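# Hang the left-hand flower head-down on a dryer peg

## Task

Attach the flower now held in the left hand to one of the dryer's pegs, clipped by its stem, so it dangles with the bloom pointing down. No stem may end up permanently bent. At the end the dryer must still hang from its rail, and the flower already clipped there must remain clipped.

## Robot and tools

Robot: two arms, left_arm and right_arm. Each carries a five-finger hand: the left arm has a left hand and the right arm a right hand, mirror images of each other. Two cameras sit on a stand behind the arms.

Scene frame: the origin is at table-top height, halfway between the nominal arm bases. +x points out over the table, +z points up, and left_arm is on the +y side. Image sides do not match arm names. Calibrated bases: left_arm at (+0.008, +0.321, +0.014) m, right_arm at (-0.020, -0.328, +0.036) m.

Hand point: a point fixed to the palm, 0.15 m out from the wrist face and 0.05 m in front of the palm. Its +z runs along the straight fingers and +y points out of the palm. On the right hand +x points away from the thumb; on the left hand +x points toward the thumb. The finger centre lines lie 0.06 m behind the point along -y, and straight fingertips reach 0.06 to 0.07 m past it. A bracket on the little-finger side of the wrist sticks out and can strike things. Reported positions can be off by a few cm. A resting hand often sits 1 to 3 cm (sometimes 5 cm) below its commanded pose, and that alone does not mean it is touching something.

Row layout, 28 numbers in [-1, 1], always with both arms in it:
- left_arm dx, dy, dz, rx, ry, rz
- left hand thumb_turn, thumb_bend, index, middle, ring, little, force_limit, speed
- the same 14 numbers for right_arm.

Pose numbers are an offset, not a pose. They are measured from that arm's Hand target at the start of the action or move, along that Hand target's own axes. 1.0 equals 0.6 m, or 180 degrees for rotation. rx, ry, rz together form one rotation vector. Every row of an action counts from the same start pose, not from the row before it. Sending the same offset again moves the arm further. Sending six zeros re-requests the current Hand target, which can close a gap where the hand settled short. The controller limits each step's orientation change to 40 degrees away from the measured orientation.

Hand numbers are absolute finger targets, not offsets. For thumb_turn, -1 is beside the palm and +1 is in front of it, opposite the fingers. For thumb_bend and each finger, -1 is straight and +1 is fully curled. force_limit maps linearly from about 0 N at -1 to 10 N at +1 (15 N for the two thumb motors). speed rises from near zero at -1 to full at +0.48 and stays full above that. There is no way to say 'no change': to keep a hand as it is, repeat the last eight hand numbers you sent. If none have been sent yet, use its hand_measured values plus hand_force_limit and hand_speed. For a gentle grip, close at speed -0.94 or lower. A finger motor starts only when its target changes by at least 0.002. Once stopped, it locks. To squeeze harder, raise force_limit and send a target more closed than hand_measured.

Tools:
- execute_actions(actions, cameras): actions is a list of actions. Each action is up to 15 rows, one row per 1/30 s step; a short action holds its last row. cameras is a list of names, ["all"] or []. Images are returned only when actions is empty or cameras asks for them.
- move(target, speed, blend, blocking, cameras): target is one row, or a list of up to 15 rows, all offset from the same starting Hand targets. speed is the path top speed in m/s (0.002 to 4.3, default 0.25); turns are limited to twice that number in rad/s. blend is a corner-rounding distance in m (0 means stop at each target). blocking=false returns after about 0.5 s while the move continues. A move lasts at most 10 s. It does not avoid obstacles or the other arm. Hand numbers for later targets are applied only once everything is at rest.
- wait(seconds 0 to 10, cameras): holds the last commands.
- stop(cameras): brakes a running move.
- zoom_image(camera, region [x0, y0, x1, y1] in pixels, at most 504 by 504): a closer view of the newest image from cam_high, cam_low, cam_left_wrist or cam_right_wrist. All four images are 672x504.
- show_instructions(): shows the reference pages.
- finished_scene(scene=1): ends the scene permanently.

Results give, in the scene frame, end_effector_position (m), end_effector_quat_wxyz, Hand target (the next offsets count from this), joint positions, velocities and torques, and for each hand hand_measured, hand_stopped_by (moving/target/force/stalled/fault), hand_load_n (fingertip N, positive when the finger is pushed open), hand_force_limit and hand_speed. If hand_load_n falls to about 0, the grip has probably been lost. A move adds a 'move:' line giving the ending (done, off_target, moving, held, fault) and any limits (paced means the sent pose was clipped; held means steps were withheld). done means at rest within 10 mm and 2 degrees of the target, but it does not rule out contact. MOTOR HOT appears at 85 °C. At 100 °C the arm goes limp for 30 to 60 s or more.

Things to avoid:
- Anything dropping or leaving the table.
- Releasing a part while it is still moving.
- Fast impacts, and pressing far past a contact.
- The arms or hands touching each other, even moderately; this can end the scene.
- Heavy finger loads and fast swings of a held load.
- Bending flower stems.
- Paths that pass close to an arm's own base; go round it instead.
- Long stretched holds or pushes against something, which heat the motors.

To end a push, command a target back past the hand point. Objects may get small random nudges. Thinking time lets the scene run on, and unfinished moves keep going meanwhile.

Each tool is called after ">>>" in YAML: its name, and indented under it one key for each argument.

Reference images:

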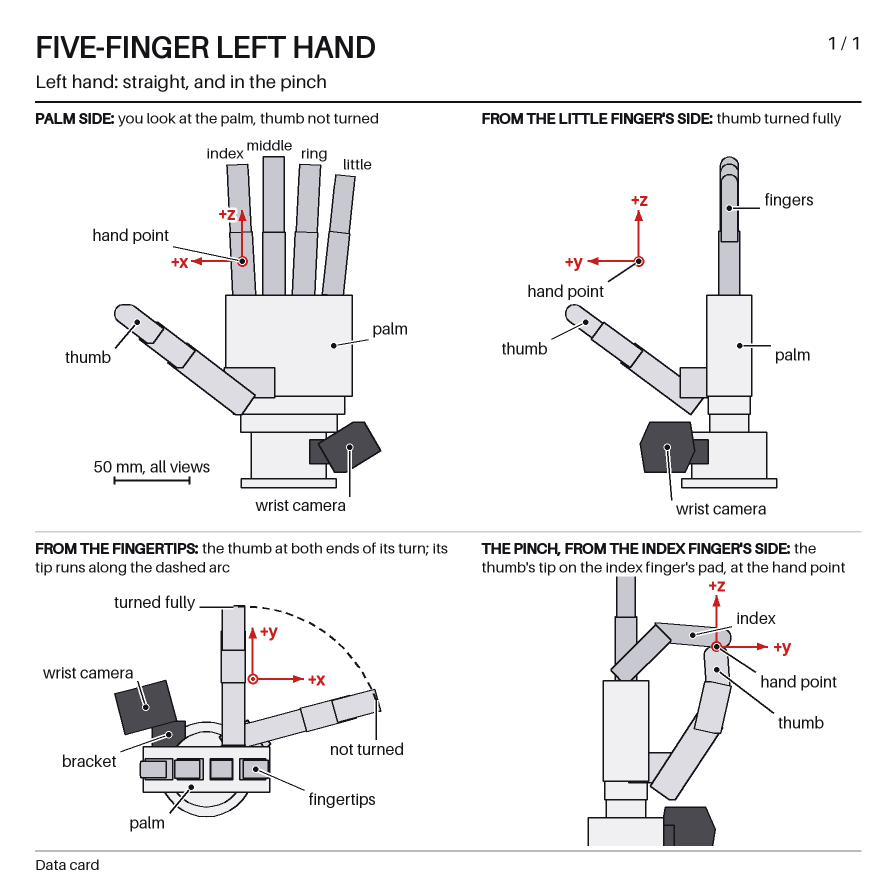

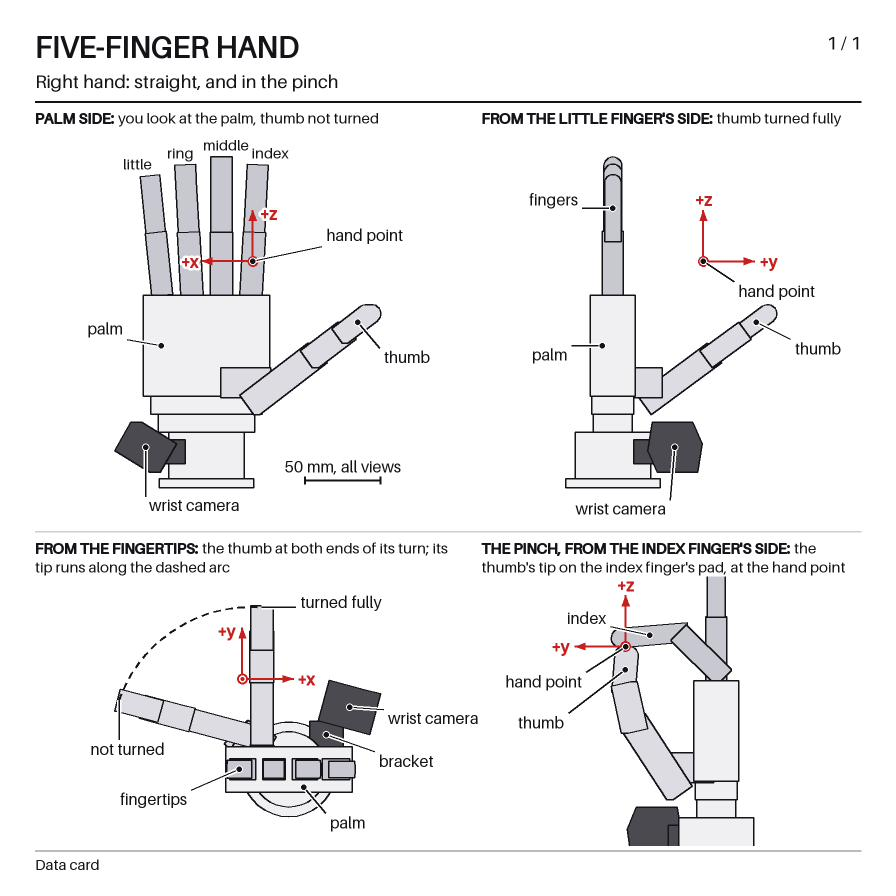

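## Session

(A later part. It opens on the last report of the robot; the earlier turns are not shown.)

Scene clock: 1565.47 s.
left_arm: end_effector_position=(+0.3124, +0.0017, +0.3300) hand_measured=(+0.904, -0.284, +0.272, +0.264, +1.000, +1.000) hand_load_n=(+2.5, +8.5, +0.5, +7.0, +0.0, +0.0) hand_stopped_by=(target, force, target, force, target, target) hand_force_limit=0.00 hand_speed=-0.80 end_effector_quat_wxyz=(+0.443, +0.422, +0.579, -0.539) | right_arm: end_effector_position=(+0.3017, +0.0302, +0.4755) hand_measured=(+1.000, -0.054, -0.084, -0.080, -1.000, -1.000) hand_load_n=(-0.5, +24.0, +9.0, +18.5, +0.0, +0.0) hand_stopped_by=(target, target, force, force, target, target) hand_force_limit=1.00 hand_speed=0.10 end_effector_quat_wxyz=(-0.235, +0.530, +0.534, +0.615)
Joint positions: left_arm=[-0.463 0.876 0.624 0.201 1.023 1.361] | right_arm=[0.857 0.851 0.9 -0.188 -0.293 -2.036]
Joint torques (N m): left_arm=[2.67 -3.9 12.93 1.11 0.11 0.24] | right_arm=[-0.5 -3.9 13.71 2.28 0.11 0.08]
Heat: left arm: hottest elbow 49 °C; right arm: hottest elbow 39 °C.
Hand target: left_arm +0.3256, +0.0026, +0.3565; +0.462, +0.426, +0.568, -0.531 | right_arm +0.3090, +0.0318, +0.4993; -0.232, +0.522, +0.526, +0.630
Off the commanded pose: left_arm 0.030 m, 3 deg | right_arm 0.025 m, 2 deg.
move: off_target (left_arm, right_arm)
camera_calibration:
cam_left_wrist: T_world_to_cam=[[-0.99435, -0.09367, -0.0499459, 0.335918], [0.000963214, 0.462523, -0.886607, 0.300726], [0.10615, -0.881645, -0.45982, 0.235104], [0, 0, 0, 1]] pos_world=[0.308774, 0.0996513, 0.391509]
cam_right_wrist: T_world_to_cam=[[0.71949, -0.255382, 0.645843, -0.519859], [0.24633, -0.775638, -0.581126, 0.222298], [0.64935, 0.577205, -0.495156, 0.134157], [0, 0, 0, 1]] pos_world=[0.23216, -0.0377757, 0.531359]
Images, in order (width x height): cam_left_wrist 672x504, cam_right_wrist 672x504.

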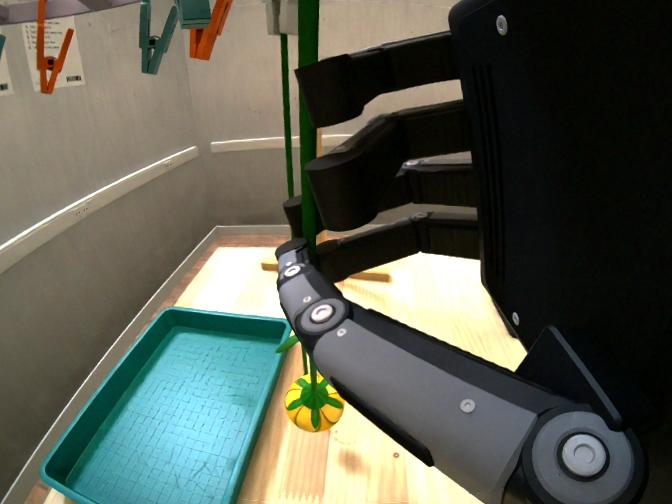

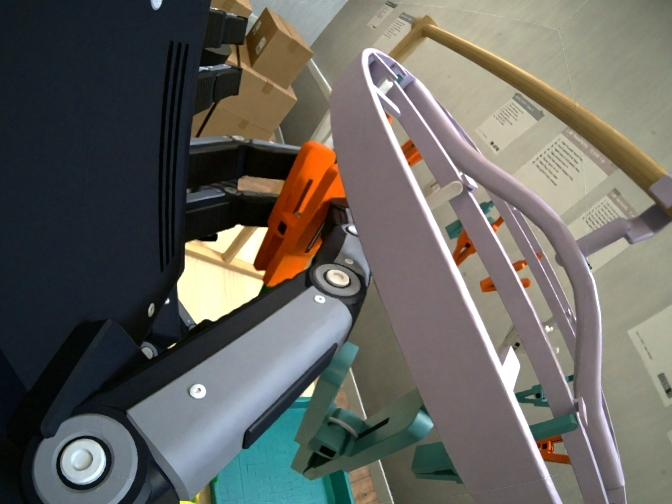

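>>> move:
  target: [-0.0045,-0.0024,-0.0035,0,0,0,0.904,-0.284,0.272,0.264,1,1,0,-0.8,0,0,0,0,0,0,1,-0.05,0.2,0.3,-1,-1,1,0.1]
  speed: 0.04
  cameras: ["cam_right_wrist"]

>>> zoom_image:
  camera: "cam_right_wrist"
  region: [225, 250, 285, 310]

Scene clock: 1567.37 s.
left_arm: end_effector_position=(+0.3122, +0.0030, +0.3273) hand_measured=(+0.904, -0.284, +0.272, +0.264, +1.000, +1.000) hand_load_n=(+2.5, +8.5, +0.5, +7.0, +0.0, +0.0) hand_stopped_by=(target, force, target, force, target, target) hand_force_limit=0.00 hand_speed=-0.80 end_effector_quat_wxyz=(+0.438, +0.420, +0.583, -0.540) | right_arm: end_effector_position=(+0.3017, +0.0302, +0.4755) hand_measured=(+1.000, -0.054, -0.084, -0.080, -1.000, -1.000) hand_load_n=(-1.0, +23.5, +9.0, +19.0, +0.0, +0.0) hand_stopped_by=(target, target, force, force, target, target) hand_force_limit=1.00 hand_speed=0.10 end_effector_quat_wxyz=(-0.235, +0.530, +0.534, +0.615)
Joint positions: left_arm=[-0.458 0.876 0.624 0.189 1.028 1.361] | right_arm=[0.857 0.851 0.9 -0.188 -0.293 -2.036]
Joint torques (N m): left_arm=[2.73 -4.66 13.18 1.14 0.1 0.24] | right_arm=[-0.09 -4.25 13.65 2.29 0.11 0.09]
Heat: left arm: hottest elbow 49 °C; right arm: hottest elbow 39 °C.
Hand target: left_arm +0.3246, +0.0046, +0.3594; +0.462, +0.426, +0.568, -0.531 | right_arm +0.3090, +0.0318, +0.4993; -0.232, +0.522, +0.526, +0.630
Off the commanded pose: left_arm 0.035 m, 3 deg | right_arm 0.025 m, 2 deg.
move: off_target (left_arm, right_arm)
camera_calibration:
cam_right_wrist: T_world_to_cam=[[0.71949, -0.255382, 0.645843, -0.519859], [0.24633, -0.775638, -0.581126, 0.222298], [0.64935, 0.577205, -0.495156, 0.134157], [0, 0, 0, 1]] pos_world=[0.23216, -0.0377757, 0.531359]
Images, in order (width x height): cam_right_wrist 672x504.

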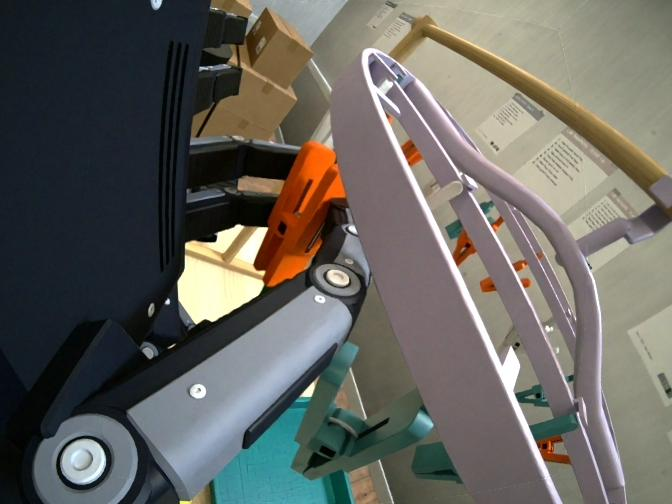

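Scaled by 8.400 from the camera's 672x504 image, which has a finer 960x720 frame.

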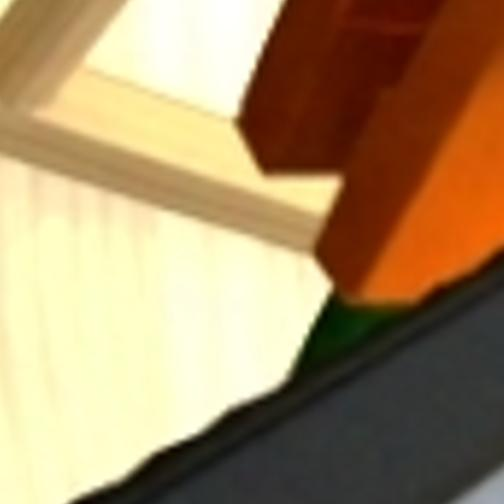

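>>> move:
  target: [-0.0045,-0.0022,-0.0018,0,0,0,0.904,-0.284,0.272,0.264,1,1,0,-0.8,0,0,0,0,0,0,1,-0.05,0.2,0.3,-1,-1,1,0.1]
  speed: 0.04
  cameras: ["cam_right_wrist"]

>>> zoom_image:
  camera: "cam_right_wrist"
  region: [225, 250, 285, 310]

Scene clock: 1571.37 s.
left_arm: end_effector_position=(+0.3131, +0.0032, +0.3298) hand_measured=(+0.904, -0.284, +0.272, +0.264, +1.000, +1.000) hand_load_n=(+2.5, +8.5, +0.5, +7.0, +0.0, +0.0) hand_stopped_by=(target, force, target, force, target, target) hand_force_limit=0.00 hand_speed=-0.80 end_effector_quat_wxyz=(+0.438, +0.420, +0.584, -0.540) | right_arm: end_effector_position=(+0.3017, +0.0302, +0.4755) hand_measured=(+1.000, -0.054, -0.084, -0.080, -1.000, -1.000) hand_load_n=(-1.0, +24.0, +9.0, +18.5, +0.0, +0.0) hand_stopped_by=(target, target, force, force, target, target) hand_force_limit=1.00 hand_speed=0.10 end_effector_quat_wxyz=(-0.235, +0.530, +0.534, +0.615)
Joint positions: left_arm=[-0.457 0.876 0.633 0.178 1.03 1.361] | right_arm=[0.857 0.851 0.9 -0.188 -0.293 -2.036]
Joint torques (N m): left_arm=[2.73 -5.13 12.96 1.2 0.11 0.24] | right_arm=[-0.21 -3.96 13.7 2.26 0.12 0.07]
Heat: left arm: hottest elbow 50 °C; right arm: hottest elbow 39 °C.
Hand target: left_arm +0.3239, +0.0057, +0.3623; +0.462, +0.426, +0.569, -0.531 | right_arm +0.3090, +0.0318, +0.4993; -0.232, +0.522, +0.526, +0.630
Off the commanded pose: left_arm 0.034 m, 3 deg | right_arm 0.025 m, 2 deg.
move: off_target (left_arm, right_arm)
camera_calibration:
cam_right_wrist: T_world_to_cam=[[0.71949, -0.255382, 0.645843, -0.519859], [0.24633, -0.775638, -0.581126, 0.222298], [0.64935, 0.577205, -0.495156, 0.134157], [0, 0, 0, 1]] pos_world=[0.23216, -0.0377757, 0.531359]
Images, in order (width x height): cam_right_wrist 672x504.

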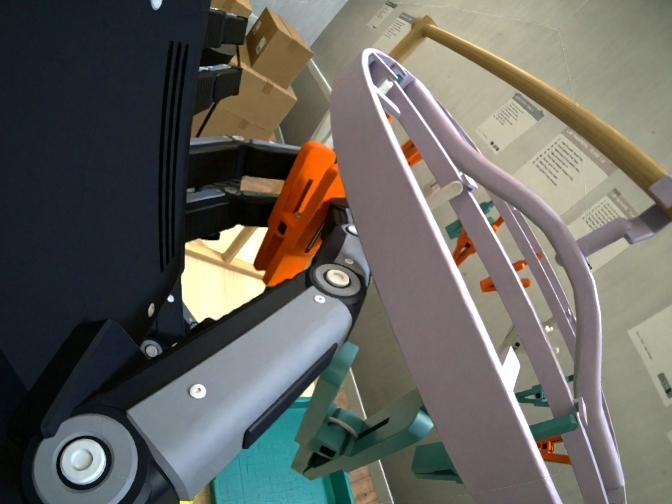

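Scaled by 8.400 from the camera's 672x504 image, which has a finer 960x720 frame.

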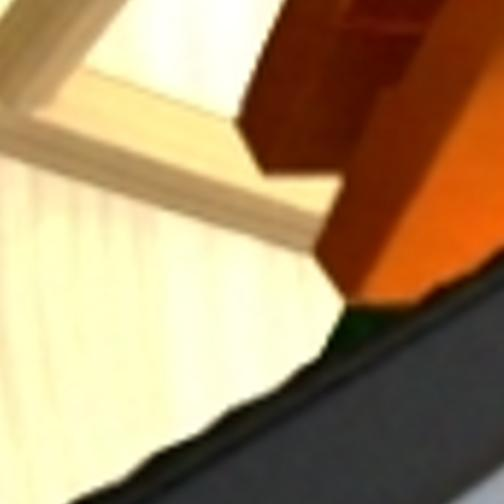

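>>> move:
  target: [-0.0012,-0.0105,-0.0022,0,0,0,0.904,-0.284,0.272,0.264,1,1,0,-0.8,0,0,0,0,0,0,1,-0.05,0.2,0.3,-1,-1,1,0.1]
  speed: 0.04
  cameras: ["cam_right_wrist"]

>>> zoom_image:
  camera: "cam_right_wrist"
  region: [225, 250, 285, 310]

Scene clock: 1574.23 s.
left_arm: end_effector_position=(+0.3099, +0.0052, +0.3321) hand_measured=(+0.904, -0.284, +0.272, +0.264, +1.000, +1.000) hand_load_n=(+2.5, +8.5, +0.0, +7.0, +0.0, +0.0) hand_stopped_by=(target, force, target, force, target, target) hand_force_limit=0.00 hand_speed=-0.80 end_effector_quat_wxyz=(+0.437, +0.419, +0.585, -0.540) | right_arm: end_effector_position=(+0.3017, +0.0302, +0.4755) hand_measured=(+1.000, -0.054, -0.084, -0.080, -1.000, -1.000) hand_load_n=(-1.5, +23.5, +8.5, +18.5, +0.0, +0.0) hand_stopped_by=(target, target, force, force, target, target) hand_force_limit=1.00 hand_speed=0.10 end_effector_quat_wxyz=(-0.235, +0.530, +0.534, +0.615)
Joint positions: left_arm=[-0.457 0.86 0.633 0.159 1.028 1.361] | right_arm=[0.857 0.851 0.9 -0.188 -0.293 -2.036]
Joint torques (N m): left_arm=[2.02 -5.3 12.67 1.42 -0.07 0.24] | right_arm=[-0.26 -4.19 13.71 2.26 0.12 0.08]
Heat: left arm: hottest elbow 49 °C; right arm: hottest elbow 39 °C.
Hand target: left_arm +0.3177, +0.0066, +0.3644; +0.462, +0.426, +0.568, -0.531 | right_arm +0.3090, +0.0318, +0.4993; -0.232, +0.522, +0.526, +0.630
Off the commanded pose: left_arm 0.033 m, 4 deg | right_arm 0.025 m, 2 deg.
move: off_target (left_arm, right_arm)
camera_calibration:
cam_right_wrist: T_world_to_cam=[[0.71949, -0.255382, 0.645843, -0.519859], [0.24633, -0.775638, -0.581126, 0.222298], [0.64935, 0.577205, -0.495156, 0.134157], [0, 0, 0, 1]] pos_world=[0.23216, -0.0377757, 0.531359]
Images, in order (width x height): cam_right_wrist 672x504.

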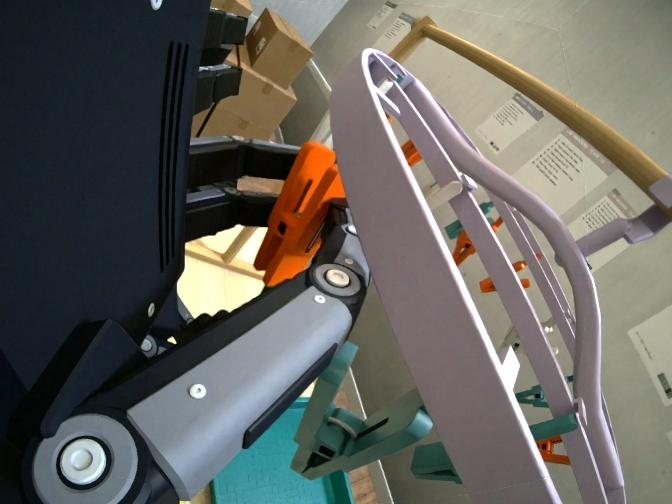

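Scaled by 8.400 from the camera's 672x504 image, which has a finer 960x720 frame.

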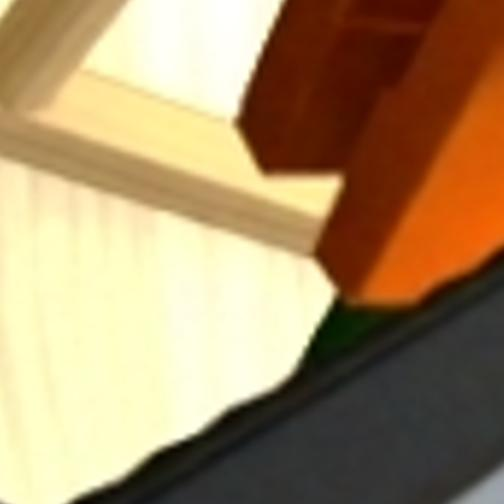

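>>> wait:
  seconds: 0.1
  cameras: ["cam_left_wrist","cam_high"]

>>> zoom_image:
  camera: "cam_left_wrist"
  region: [180, 0, 380, 200]

>>> zoom_image:
  camera: "cam_high"
  region: [430, 85, 480, 135]

Scene clock: 1575.37 s.
left_arm: end_effector_position=(+0.3099, +0.0052, +0.3321) hand_measured=(+0.904, -0.284, +0.272, +0.264, +1.000, +1.000) hand_load_n=(+2.0, +8.5, +0.0, +7.0, +0.0, +0.0) hand_stopped_by=(target, force, target, force, target, target) hand_force_limit=0.00 hand_speed=-0.80 end_effector_quat_wxyz=(+0.437, +0.419, +0.585, -0.540) | right_arm: end_effector_position=(+0.3017, +0.0302, +0.4755) hand_measured=(+1.000, -0.054, -0.084, -0.080, -1.000, -1.000) hand_load_n=(-1.0, +23.0, +8.5, +18.5, +0.0, +0.0) hand_stopped_by=(target, target, force, force, target, target) hand_force_limit=1.00 hand_speed=0.10 end_effector_quat_wxyz=(-0.235, +0.530, +0.534, +0.615)
Joint positions: left_arm=[-0.457 0.86 0.633 0.159 1.028 1.361] | right_arm=[0.857 0.851 0.9 -0.188 -0.293 -2.036]
Joint torques (N m): left_arm=[2.08 -5.3 12.67 1.4 -0.07 0.24] | right_arm=[-0.26 -4.31 13.7 2.22 0.13 0.08]
Heat: left arm: hottest elbow 49 °C; right arm: hottest elbow 39 °C.
Hand target: left_arm +0.3178, +0.0066, +0.3644; +0.462, +0.426, +0.568, -0.531 | right_arm +0.3090, +0.0318, +0.4993; -0.232, +0.522, +0.526, +0.630
Off the commanded pose: left_arm 0.033 m, 4 deg | right_arm 0.025 m, 2 deg.
wait: 0.10 s; at rest from the start
camera_calibration:
cam_left_wrist: T_world_to_cam=[[-0.994853, -0.0951684, -0.0347801, 0.328993], [-0.0140735, 0.469712, -0.882707, 0.304295], [0.100342, -0.877675, -0.468634, 0.244137], [0, 0, 0, 1]] pos_world=[0.307085, 0.102652, 0.394457]
Images, in order (width x height): cam_high 672x504, cam_left_wrist 672x504.

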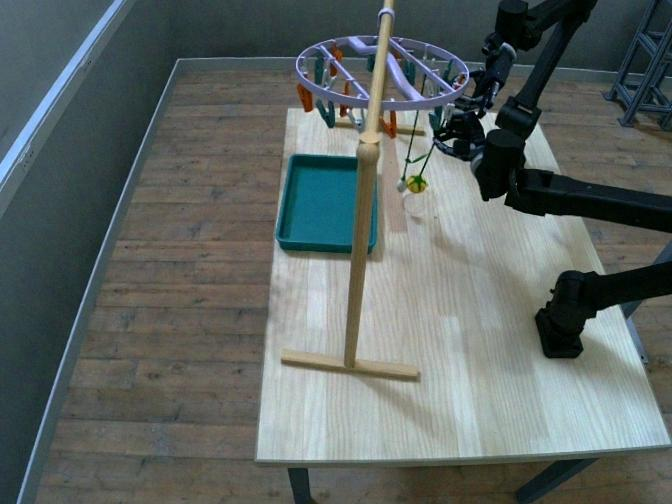

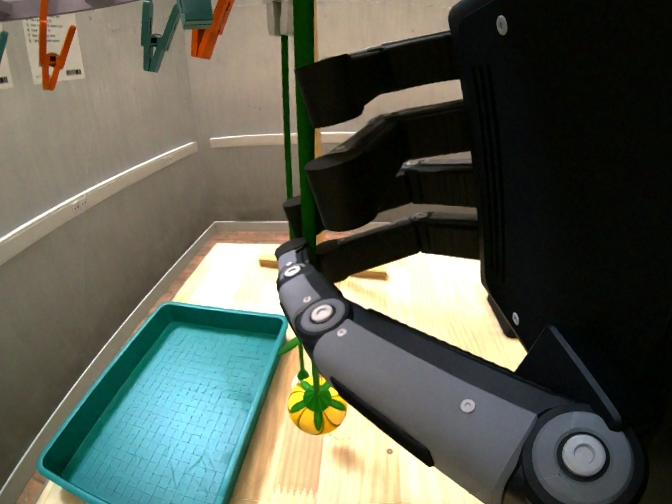

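Scaled by 2.520 from the camera's 672x504 image, which has a finer 960x720 frame.

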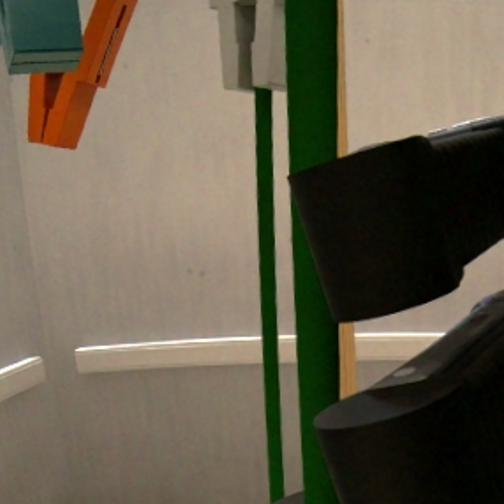

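Scaled by 10.080 from the camera's 672x504 image, which has a finer 960x720 frame.

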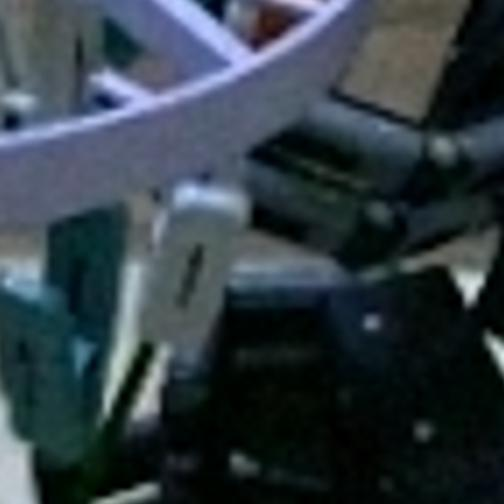

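>>> move:
  target: [-0.0062,-0.0023,-0.0019,0,0,0,0.904,-0.284,0.272,0.264,1,1,0,-0.8,0,0,0,0,0,0,1,-0.05,0.2,0.3,-1,-1,1,0.1]
  speed: 0.04
  cameras: ["cam_right_wrist","cam_left_wrist"]

>>> zoom_image:
  camera: "cam_right_wrist"
  region: [225, 250, 285, 310]

>>> zoom_image:
  camera: "cam_left_wrist"
  region: [180, 0, 380, 200]

Scene clock: 1577.40 s.
left_arm: end_effector_position=(+0.3081, +0.0063, +0.3320) hand_measured=(+0.904, -0.284, +0.272, +0.264, +1.000, +1.000) hand_load_n=(+2.5, +8.5, +0.0, +7.0, +0.0, +0.5) hand_stopped_by=(target, force, target, force, target, target) hand_force_limit=0.00 hand_speed=-0.80 end_effector_quat_wxyz=(+0.435, +0.418, +0.587, -0.540) | right_arm: end_effector_position=(+0.3017, +0.0302, +0.4755) hand_measured=(+1.000, -0.054, -0.084, -0.080, -1.000, -1.000) hand_load_n=(-1.0, +23.0, +8.5, +18.5, +0.0, +0.0) hand_stopped_by=(target, target, force, force, target, target) hand_force_limit=1.00 hand_speed=0.10 end_effector_quat_wxyz=(-0.235, +0.530, +0.534, +0.615)
Joint positions: left_arm=[-0.457 0.853 0.633 0.146 1.027 1.361] | right_arm=[0.857 0.851 0.9 -0.188 -0.293 -2.036]
Joint torques (N m): left_arm=[2.32 -5.19 13.2 1.43 0.03 0.24] | right_arm=[-0.21 -4.13 13.71 2.29 0.13 0.09]
Heat: left arm: hottest elbow 49 °C; right arm: hottest elbow 39 °C.
Hand target: left_arm +0.3172, +0.0076, +0.3684; +0.462, +0.426, +0.568, -0.531 | right_arm +0.3090, +0.0318, +0.4993; -0.232, +0.522, +0.526, +0.630
Off the commanded pose: left_arm 0.037 m, 4 deg | right_arm 0.025 m, 2 deg.
move: off_target (left_arm, right_arm)
camera_calibration:
cam_left_wrist: T_world_to_cam=[[-0.99499, -0.095477, -0.029643, 0.325636], [-0.0190602, 0.472239, -0.881264, 0.304841], [0.0981391, -0.876284, -0.471693, 0.246859], [0, 0, 0, 1]] pos_world=[0.305588, 0.103451, 0.394739]
cam_right_wrist: T_world_to_cam=[[0.71949, -0.255382, 0.645843, -0.519859], [0.24633, -0.775638, -0.581126, 0.222298], [0.64935, 0.577205, -0.495156, 0.134157], [0, 0, 0, 1]] pos_world=[0.23216, -0.0377757, 0.531359]
Images, in order (width x height): cam_left_wrist 672x504, cam_right_wrist 672x504.

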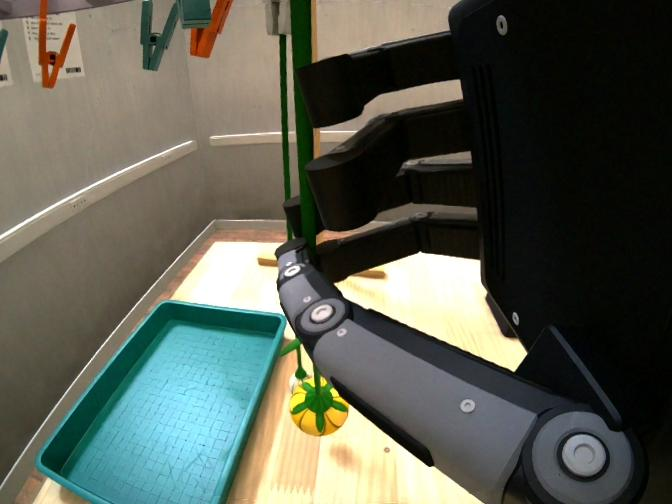

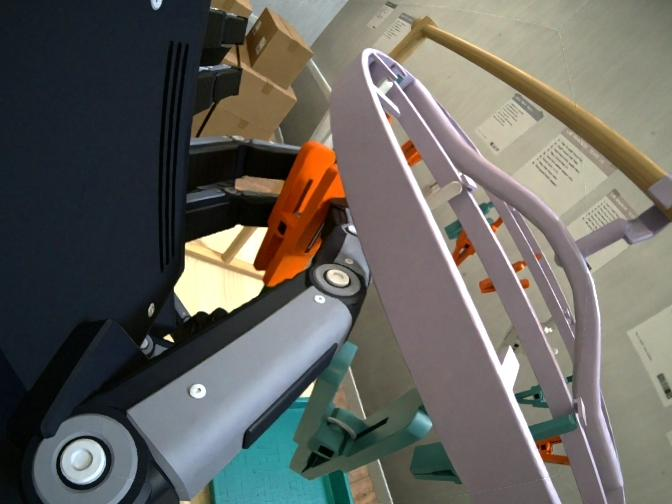

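Scaled by 8.400 from the camera's 672x504 image, which has a finer 960x720 frame.

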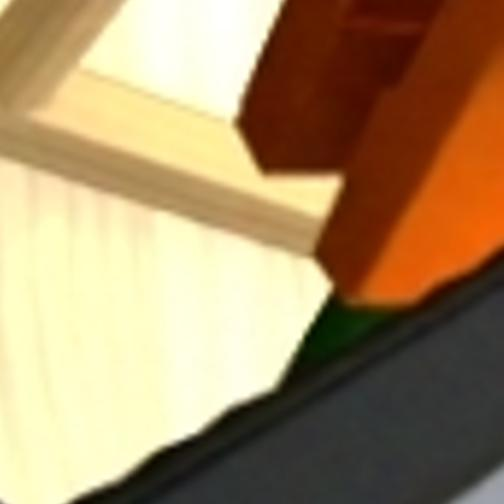

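Scaled by 2.520 from the camera's 672x504 image, which has a finer 960x720 frame.

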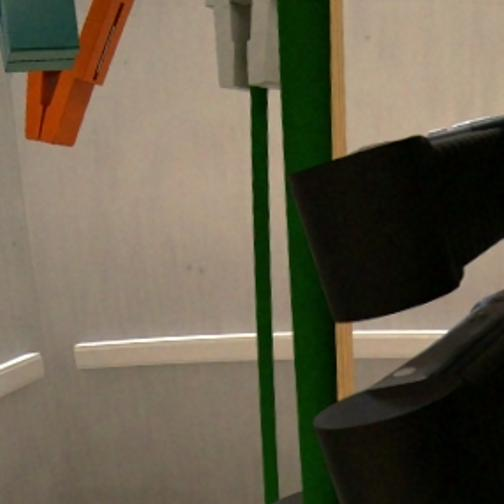

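>>> move:
  target: [0,0,0,0,0,0,0.904,-0.284,0.272,0.264,1,1,0,-0.8,0,0,0,0,0,0,1,-0.05,0.2,-0.24,-1,-1,1,-0.7]
  speed: 0.04
  cameras: ["cam_right_wrist"]

>>> zoom_image:
  camera: "cam_right_wrist"
  region: [225, 220, 305, 300]

Scene clock: 1578.97 s.
left_arm: end_effector_position=(+0.3079, +0.0063, +0.3326) hand_measured=(+0.904, -0.284, +0.272, +0.264, +1.000, +1.000) hand_load_n=(+2.0, +8.0, +0.5, +7.0, +0.0, +0.0) hand_stopped_by=(target, force, target, force, target, target) hand_force_limit=0.00 hand_speed=-0.80 end_effector_quat_wxyz=(+0.436, +0.418, +0.587, -0.540) | right_arm: end_effector_position=(+0.3017, +0.0302, +0.4755) hand_measured=(+1.000, -0.054, -0.084, -0.240, -1.000, -1.000) hand_load_n=(-4.0, +12.0, +13.5, +0.0, +0.0, +0.0) hand_stopped_by=(target, target, force, target, target, target) hand_force_limit=1.00 hand_speed=-0.70 end_effector_quat_wxyz=(-0.235, +0.530, +0.534, +0.615)
Joint positions: left_arm=[-0.457 0.852 0.633 0.145 1.027 1.361] | right_arm=[0.857 0.851 0.9 -0.188 -0.293 -2.036]
Joint torques (N m): left_arm=[2.32 -5.07 13.18 1.4 0.04 0.24] | right_arm=[-0.03 -4.01 13.75 2.35 0.14 0.05]
Heat: left arm: hottest elbow 49 °C; right arm: hottest elbow 39 °C.
Hand target: left_arm +0.3172, +0.0076, +0.3684; +0.462, +0.426, +0.568, -0.531 | right_arm +0.3090, +0.0318, +0.4993; -0.232, +0.522, +0.526, +0.630
Off the commanded pose: left_arm 0.037 m, 4 deg | right_arm 0.025 m, 2 deg.
move: off_target (left_arm, right_arm)
camera_calibration:
cam_right_wrist: T_world_to_cam=[[0.719393, -0.255657, 0.645843, -0.519847], [0.246013, -0.775751, -0.58111, 0.222358], [0.649579, 0.576932, -0.495174, 0.134104], [0, 0, 0, 1]] pos_world=[0.232161, -0.0377769, 0.531359]
Images, in order (width x height): cam_right_wrist 672x504.

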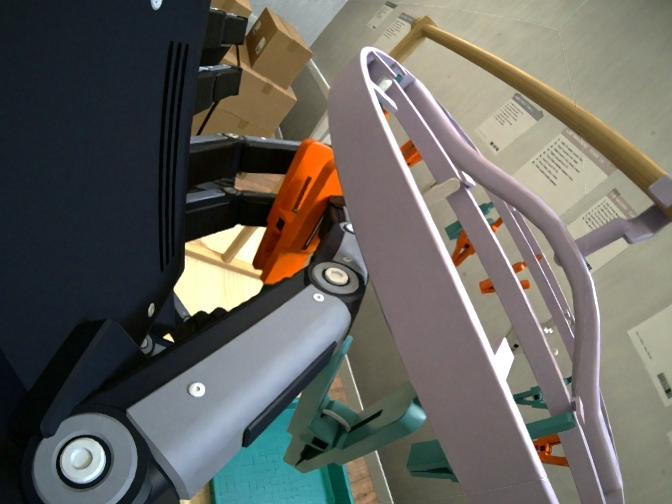

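Scaled by 6.300 from the camera's 672x504 image, which has a finer 960x720 frame.

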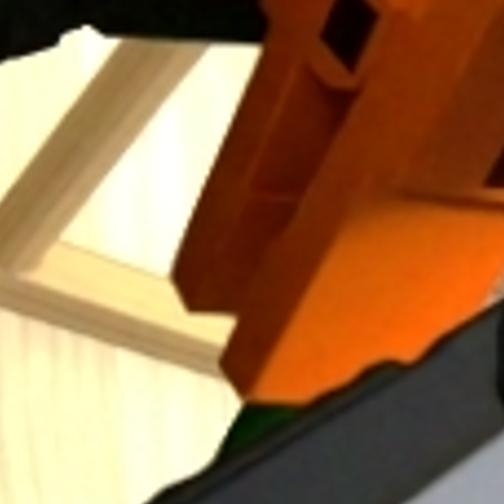

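>>> move:
  target: [0,0,0,0,0,0,0.904,-0.284,0.272,0.264,1,1,0,-0.8,0,0,0,0,0,0,1,-0.05,-0.16,-0.24,-1,-1,1,-0.7]
  speed: 0.04
  cameras: ["cam_right_wrist","cam_left_wrist"]

>>> zoom_image:
  camera: "cam_right_wrist"
  region: [225, 220, 305, 300]

>>> zoom_image:
  camera: "cam_left_wrist"
  region: [180, 0, 380, 200]

Scene clock: 1580.77 s.
left_arm: end_effector_position=(+0.3078, +0.0064, +0.3343) hand_measured=(+0.904, -0.284, +0.272, +0.264, +1.000, +1.000) hand_load_n=(+2.5, +8.5, +0.5, +6.5, +0.0, +0.0) hand_stopped_by=(target, force, target, force, target, target) hand_force_limit=0.00 hand_speed=-0.80 end_effector_quat_wxyz=(+0.437, +0.419, +0.586, -0.539) | right_arm: end_effector_position=(+0.3019, +0.0301, +0.4753) hand_measured=(+1.000, -0.050, -0.160, -0.240, -1.000, -1.000) hand_load_n=(+0.0, +0.0, +0.0, +0.0, +0.0, +0.0) hand_stopped_by=(target, target, target, target, target, target) hand_force_limit=1.00 hand_speed=-0.70 end_effector_quat_wxyz=(-0.234, +0.531, +0.534, +0.615)
Joint positions: left_arm=[-0.457 0.85 0.635 0.145 1.027 1.361] | right_arm=[0.857 0.851 0.9 -0.188 -0.292 -2.036]
Joint torques (N m): left_arm=[2.32 -4.89 13.09 1.4 0.04 0.24] | right_arm=[-0.26 -4.42 13.74 2.24 0.07 0.06]
Heat: left arm: hottest elbow 49 °C; right arm: hottest elbow 39 °C.
Hand target: left_arm +0.3172, +0.0076, +0.3684; +0.462, +0.426, +0.568, -0.531 | right_arm +0.3089, +0.0317, +0.4993; -0.232, +0.522, +0.526, +0.630
Off the commanded pose: left_arm 0.035 m, 4 deg | right_arm 0.025 m, 2 deg.
move: off_target (left_arm, right_arm)
camera_calibration:
cam_left_wrist: T_world_to_cam=[[-0.994845, -0.0955566, -0.0339457, 0.326797], [-0.0150722, 0.470363, -0.882344, 0.305869], [0.100281, -0.877284, -0.469379, 0.246664], [0, 0, 0, 1]] pos_world=[0.304986, 0.103752, 0.396754]
cam_right_wrist: T_world_to_cam=[[0.719344, -0.255969, 0.645775, -0.519891], [0.245358, -0.776091, -0.580932, 0.222293], [0.64988, 0.576336, -0.495472, 0.13399], [0, 0, 0, 1]] pos_world=[0.232361, -0.0377793, 0.531258]
Images, in order (width x height): cam_left_wrist 672x504, cam_right_wrist 672x504.

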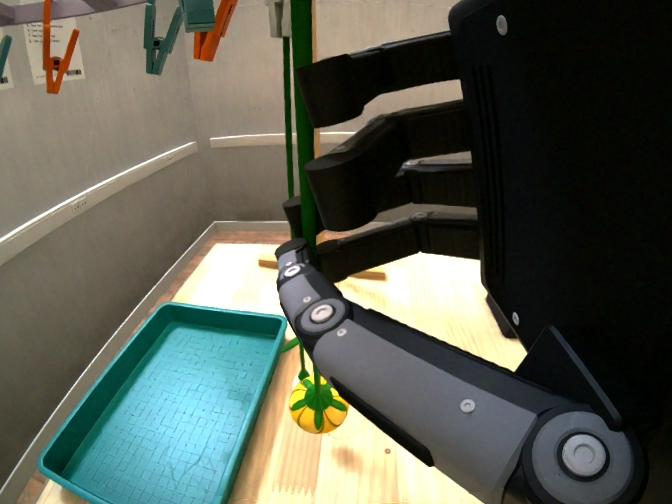

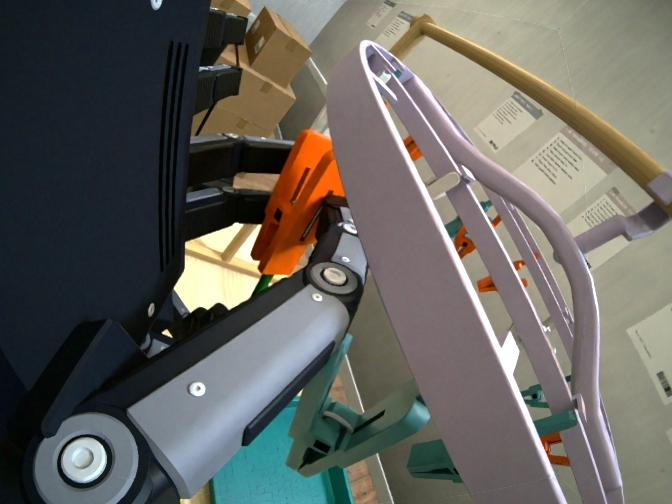

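Scaled by 6.300 from the camera's 672x504 image, which has a finer 960x720 frame.

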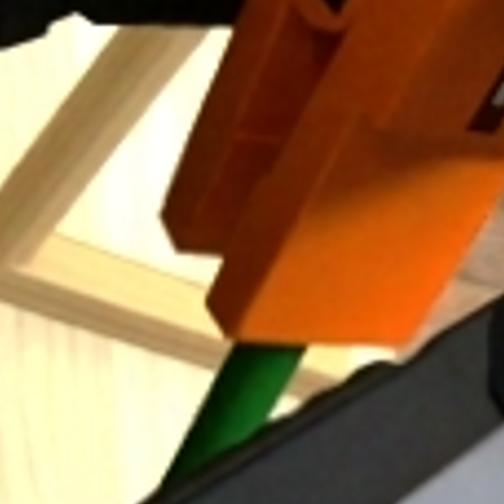

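Scaled by 2.520 from the camera's 672x504 image, which has a finer 960x720 frame.

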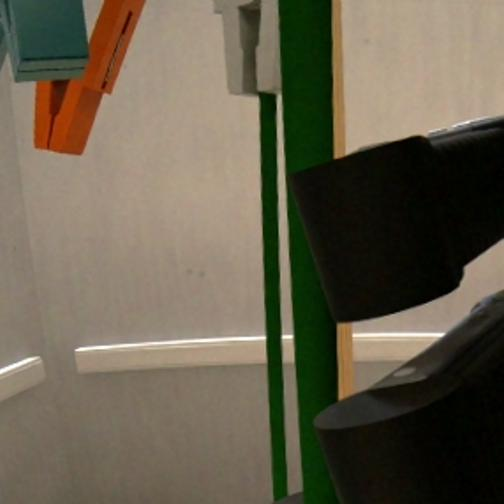

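>>> zoom_image:
  camera: "cam_right_wrist"
  region: [240, 205, 300, 265]

>>> zoom_image:
  camera: "cam_right_wrist"
  region: [220, 120, 380, 280]

Scaled by 8.400 from the camera's 672x504 image, which has a finer 960x720 frame.

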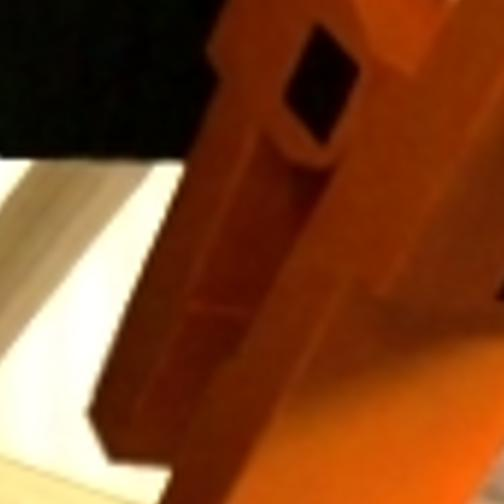

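Scaled by 3.150 from the camera's 672x504 image, which has a finer 960x720 frame.

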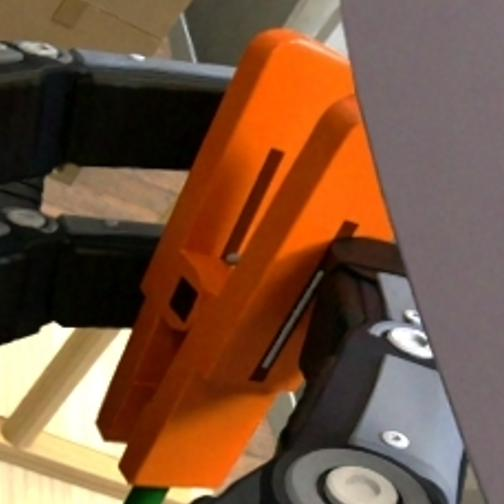

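>>> move:
  target: [0,0,0,0,0,0,0.904,-0.284,0.272,0.264,1,1,0,-0.8,0,0,0,0,0,0,1,-0.05,-0.16,0.24,-1,-1,1,-0.5]
  speed: 0.04
  cameras: ["cam_right_wrist"]

>>> zoom_image:
  camera: "cam_right_wrist"
  region: [225, 220, 305, 300]

Scene clock: 1585.10 s.
left_arm: end_effector_position=(+0.3078, +0.0064, +0.3343) hand_measured=(+0.904, -0.284, +0.272, +0.264, +1.000, +1.000) hand_load_n=(+2.5, +8.0, +1.0, +6.5, +0.0, +0.0) hand_stopped_by=(target, force, target, force, target, target) hand_force_limit=0.00 hand_speed=-0.80 end_effector_quat_wxyz=(+0.437, +0.419, +0.586, -0.539) | right_arm: end_effector_position=(+0.3019, +0.0301, +0.4753) hand_measured=(+1.000, -0.052, -0.160, -0.088, -1.000, -1.000) hand_load_n=(+4.0, +13.5, +0.0, +16.5, +0.0, +0.0) hand_stopped_by=(target, target, target, force, target, target) hand_force_limit=1.00 hand_speed=-0.50 end_effector_quat_wxyz=(-0.234, +0.531, +0.534, +0.615)
Joint positions: left_arm=[-0.457 0.85 0.635 0.145 1.027 1.361] | right_arm=[0.857 0.851 0.9 -0.188 -0.292 -2.036]
Joint torques (N m): left_arm=[2.26 -5.01 13.08 1.4 0.04 0.24] | right_arm=[-0.38 -4.37 13.67 2.33 0.1 0.08]
Heat: left arm: hottest elbow 50 °C; right arm: hottest elbow 39 °C.
Hand target: left_arm +0.3172, +0.0076, +0.3683; +0.462, +0.426, +0.568, -0.531 | right_arm +0.3089, +0.0317, +0.4993; -0.232, +0.522, +0.526, +0.630
Off the commanded pose: left_arm 0.035 m, 4 deg | right_arm 0.025 m, 2 deg.
move: off_target (left_arm, right_arm)
camera_calibration:
cam_right_wrist: T_world_to_cam=[[0.719344, -0.255969, 0.645775, -0.519891], [0.245358, -0.776091, -0.580932, 0.222293], [0.64988, 0.576336, -0.495472, 0.13399], [0, 0, 0, 1]] pos_world=[0.232361, -0.0377793, 0.531258]
Images, in order (width x height): cam_right_wrist 672x504.

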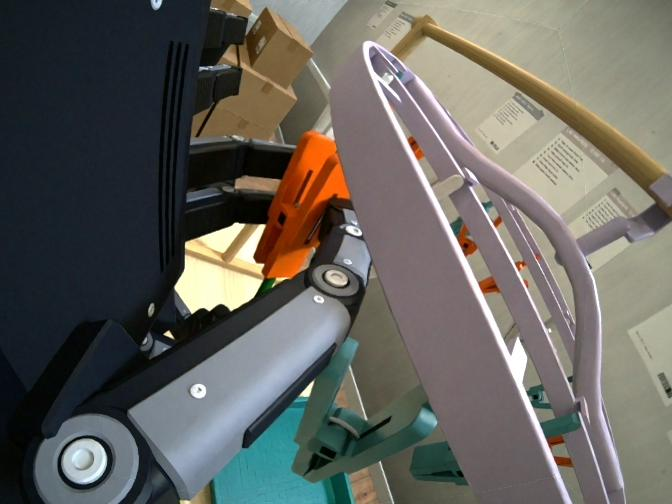

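Scaled by 6.300 from the camera's 672x504 image, which has a finer 960x720 frame.

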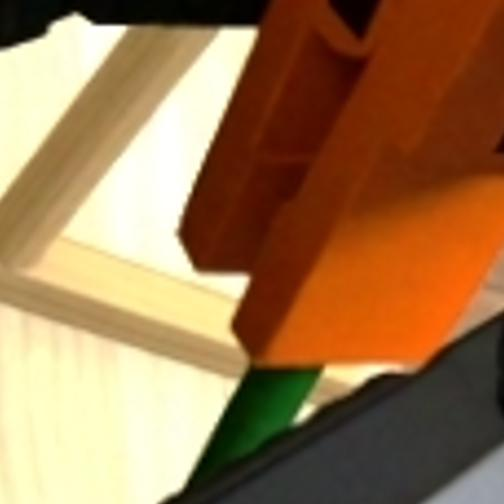

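>>> move:
  target: [-0.0066,-0.0010,-0.0020,0,0,0,0.904,-0.284,0.272,0.264,1,1,0,-0.8,0,0,0,0,0,0,1,-0.05,-0.16,0.24,-1,-1,1,-0.5]
  speed: 0.04
  cameras: ["cam_right_wrist","cam_left_wrist"]

>>> zoom_image:
  camera: "cam_right_wrist"
  region: [225, 220, 305, 300]

>>> zoom_image:
  camera: "cam_left_wrist"
  region: [180, 0, 380, 200]

Scene clock: 1586.90 s.
left_arm: end_effector_position=(+0.3069, +0.0067, +0.3349) hand_measured=(+0.904, -0.284, +0.272, +0.264, +1.000, +1.000) hand_load_n=(+2.5, +8.5, +1.0, +6.5, +0.0, +0.0) hand_stopped_by=(target, force, target, force, target, target) hand_force_limit=0.00 hand_speed=-0.80 end_effector_quat_wxyz=(+0.434, +0.418, +0.587, -0.540) | right_arm: end_effector_position=(+0.3019, +0.0301, +0.4753) hand_measured=(+1.000, -0.052, -0.160, -0.088, -1.000, -1.000) hand_load_n=(+4.0, +13.5, +0.0, +16.5, +0.0, +0.0) hand_stopped_by=(target, target, target, force, target, target) hand_force_limit=1.00 hand_speed=-0.50 end_effector_quat_wxyz=(-0.234, +0.531, +0.534, +0.615)
Joint positions: left_arm=[-0.457 0.847 0.638 0.132 1.028 1.361] | right_arm=[0.857 0.851 0.9 -0.188 -0.292 -2.036]
Joint torques (N m): left_arm=[2.61 -4.95 13.41 1.5 0.16 0.24] | right_arm=[-0.5 -4.54 13.63 2.33 0.08 0.1]
Heat: left arm: hottest elbow 50 °C; right arm: hottest elbow 39 °C.
Hand target: left_arm +0.3174, +0.0088, +0.3725; +0.462, +0.426, +0.568, -0.531 | right_arm +0.3089, +0.0317, +0.4993; -0.232, +0.522, +0.526, +0.630
Off the commanded pose: left_arm 0.039 m, 4 deg | right_arm 0.025 m, 2 deg.
move: off_target (left_arm, right_arm)
camera_calibration:
cam_left_wrist: T_world_to_cam=[[-0.995088, -0.0947146, -0.0288087, 0.324392], [-0.0195003, 0.472823, -0.880941, 0.307084], [0.0970594, -0.876052, -0.472348, 0.249324], [0, 0, 0, 1]] pos_world=[0.304588, 0.103949, 0.397636]
cam_right_wrist: T_world_to_cam=[[0.719344, -0.255969, 0.645775, -0.519891], [0.245358, -0.776091, -0.580932, 0.222293], [0.64988, 0.576336, -0.495472, 0.13399], [0, 0, 0, 1]] pos_world=[0.232361, -0.0377793, 0.531258]
Images, in order (width x height): cam_left_wrist 672x504, cam_right_wrist 672x504.

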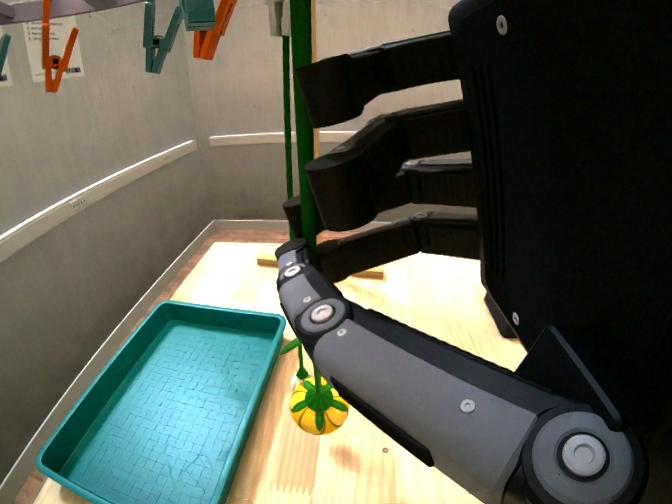

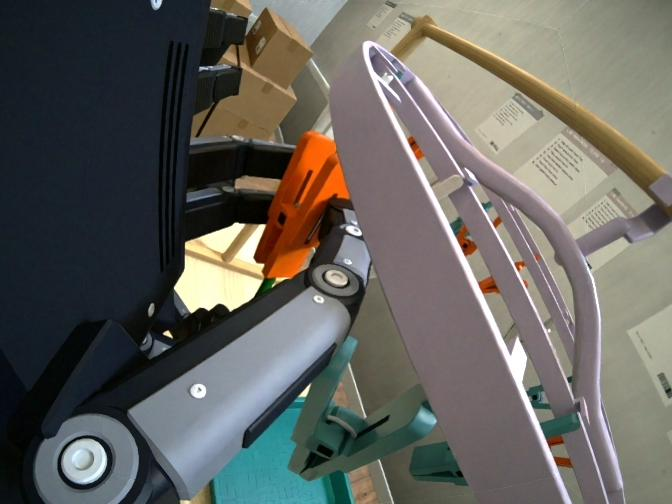

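Scaled by 6.300 from the camera's 672x504 image, which has a finer 960x720 frame.

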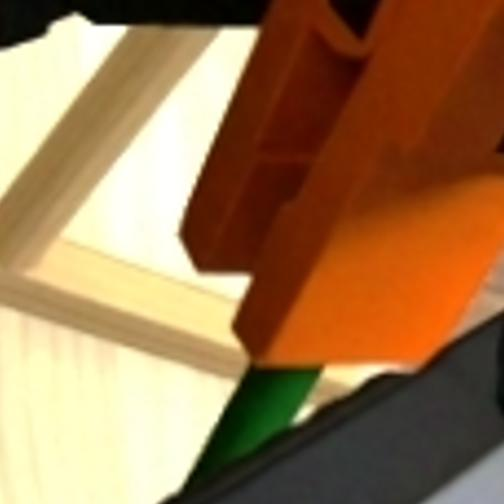

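Scaled by 2.520 from the camera's 672x504 image, which has a finer 960x720 frame.

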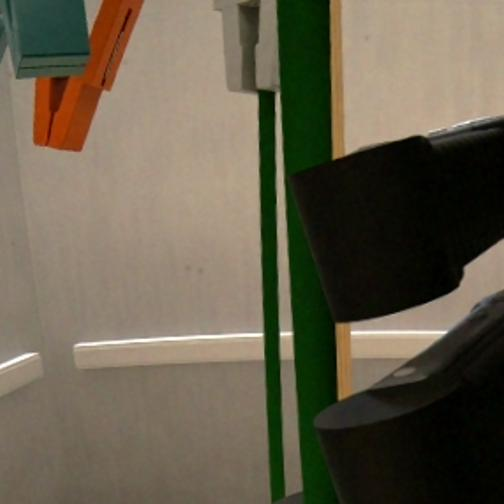

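>>> move:
  target: [0,0,0,0,0,0,0.904,-0.284,0.272,0.264,1,1,0,-0.8,0,0,0,0,0,0,1,-0.05,0.2,0.24,-1,-1,1,-0.5]
  speed: 0.04
  cameras: ["cam_right_wrist"]

>>> zoom_image:
  camera: "cam_right_wrist"
  region: [225, 220, 305, 300]

Scene clock: 1588.00 s.
left_arm: end_effector_position=(+0.3068, +0.0066, +0.3355) hand_measured=(+0.904, -0.284, +0.272, +0.264, +1.000, +1.000) hand_load_n=(+2.0, +7.5, +1.0, +7.5, +0.0, +0.0) hand_stopped_by=(target, force, target, force, target, target) hand_force_limit=0.00 hand_speed=-0.80 end_effector_quat_wxyz=(+0.434, +0.418, +0.587, -0.540) | right_arm: end_effector_position=(+0.3017, +0.0304, +0.4753) hand_measured=(+1.000, -0.054, -0.048, -0.088, -1.000, -1.000) hand_load_n=(-2.5, +24.5, +17.0, +9.5, +0.0, +0.0) hand_stopped_by=(target, target, force, force, target, target) hand_force_limit=1.00 hand_speed=-0.50 end_effector_quat_wxyz=(-0.235, +0.530, +0.534, +0.615)
Joint positions: left_arm=[-0.457 0.847 0.64 0.132 1.029 1.361] | right_arm=[0.857 0.851 0.9 -0.188 -0.294 -2.036]
Joint torques (N m): left_arm=[2.61 -4.95 13.37 1.42 0.11 0.24] | right_arm=[-0.26 -4.25 13.71 2.33 0.16 0.08]
Heat: left arm: hottest elbow 50 °C; right arm: hottest elbow 39 °C.
Hand target: left_arm +0.3173, +0.0088, +0.3723; +0.462, +0.426, +0.568, -0.531 | right_arm +0.3089, +0.0317, +0.4993; -0.232, +0.522, +0.526, +0.630
Off the commanded pose: left_arm 0.038 m, 4 deg | right_arm 0.025 m, 2 deg.
move: off_target (left_arm, right_arm)
camera_calibration:
cam_right_wrist: T_world_to_cam=[[0.719787, -0.254987, 0.645669, -0.519801], [0.246425, -0.775672, -0.58104, 0.222224], [0.648985, 0.577334, -0.495483, 0.134248], [0, 0, 0, 1]] pos_world=[0.232259, -0.0376748, 0.531258]
Images, in order (width x height): cam_right_wrist 672x504.

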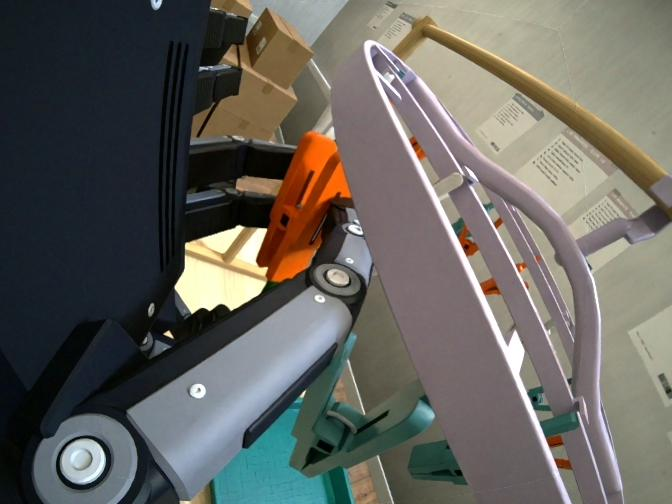

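Scaled by 6.300 from the camera's 672x504 image, which has a finer 960x720 frame.

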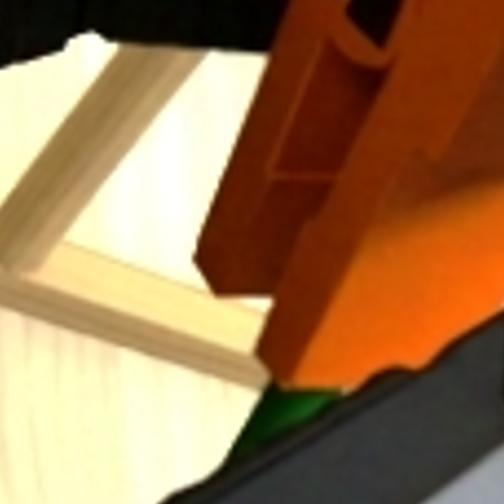

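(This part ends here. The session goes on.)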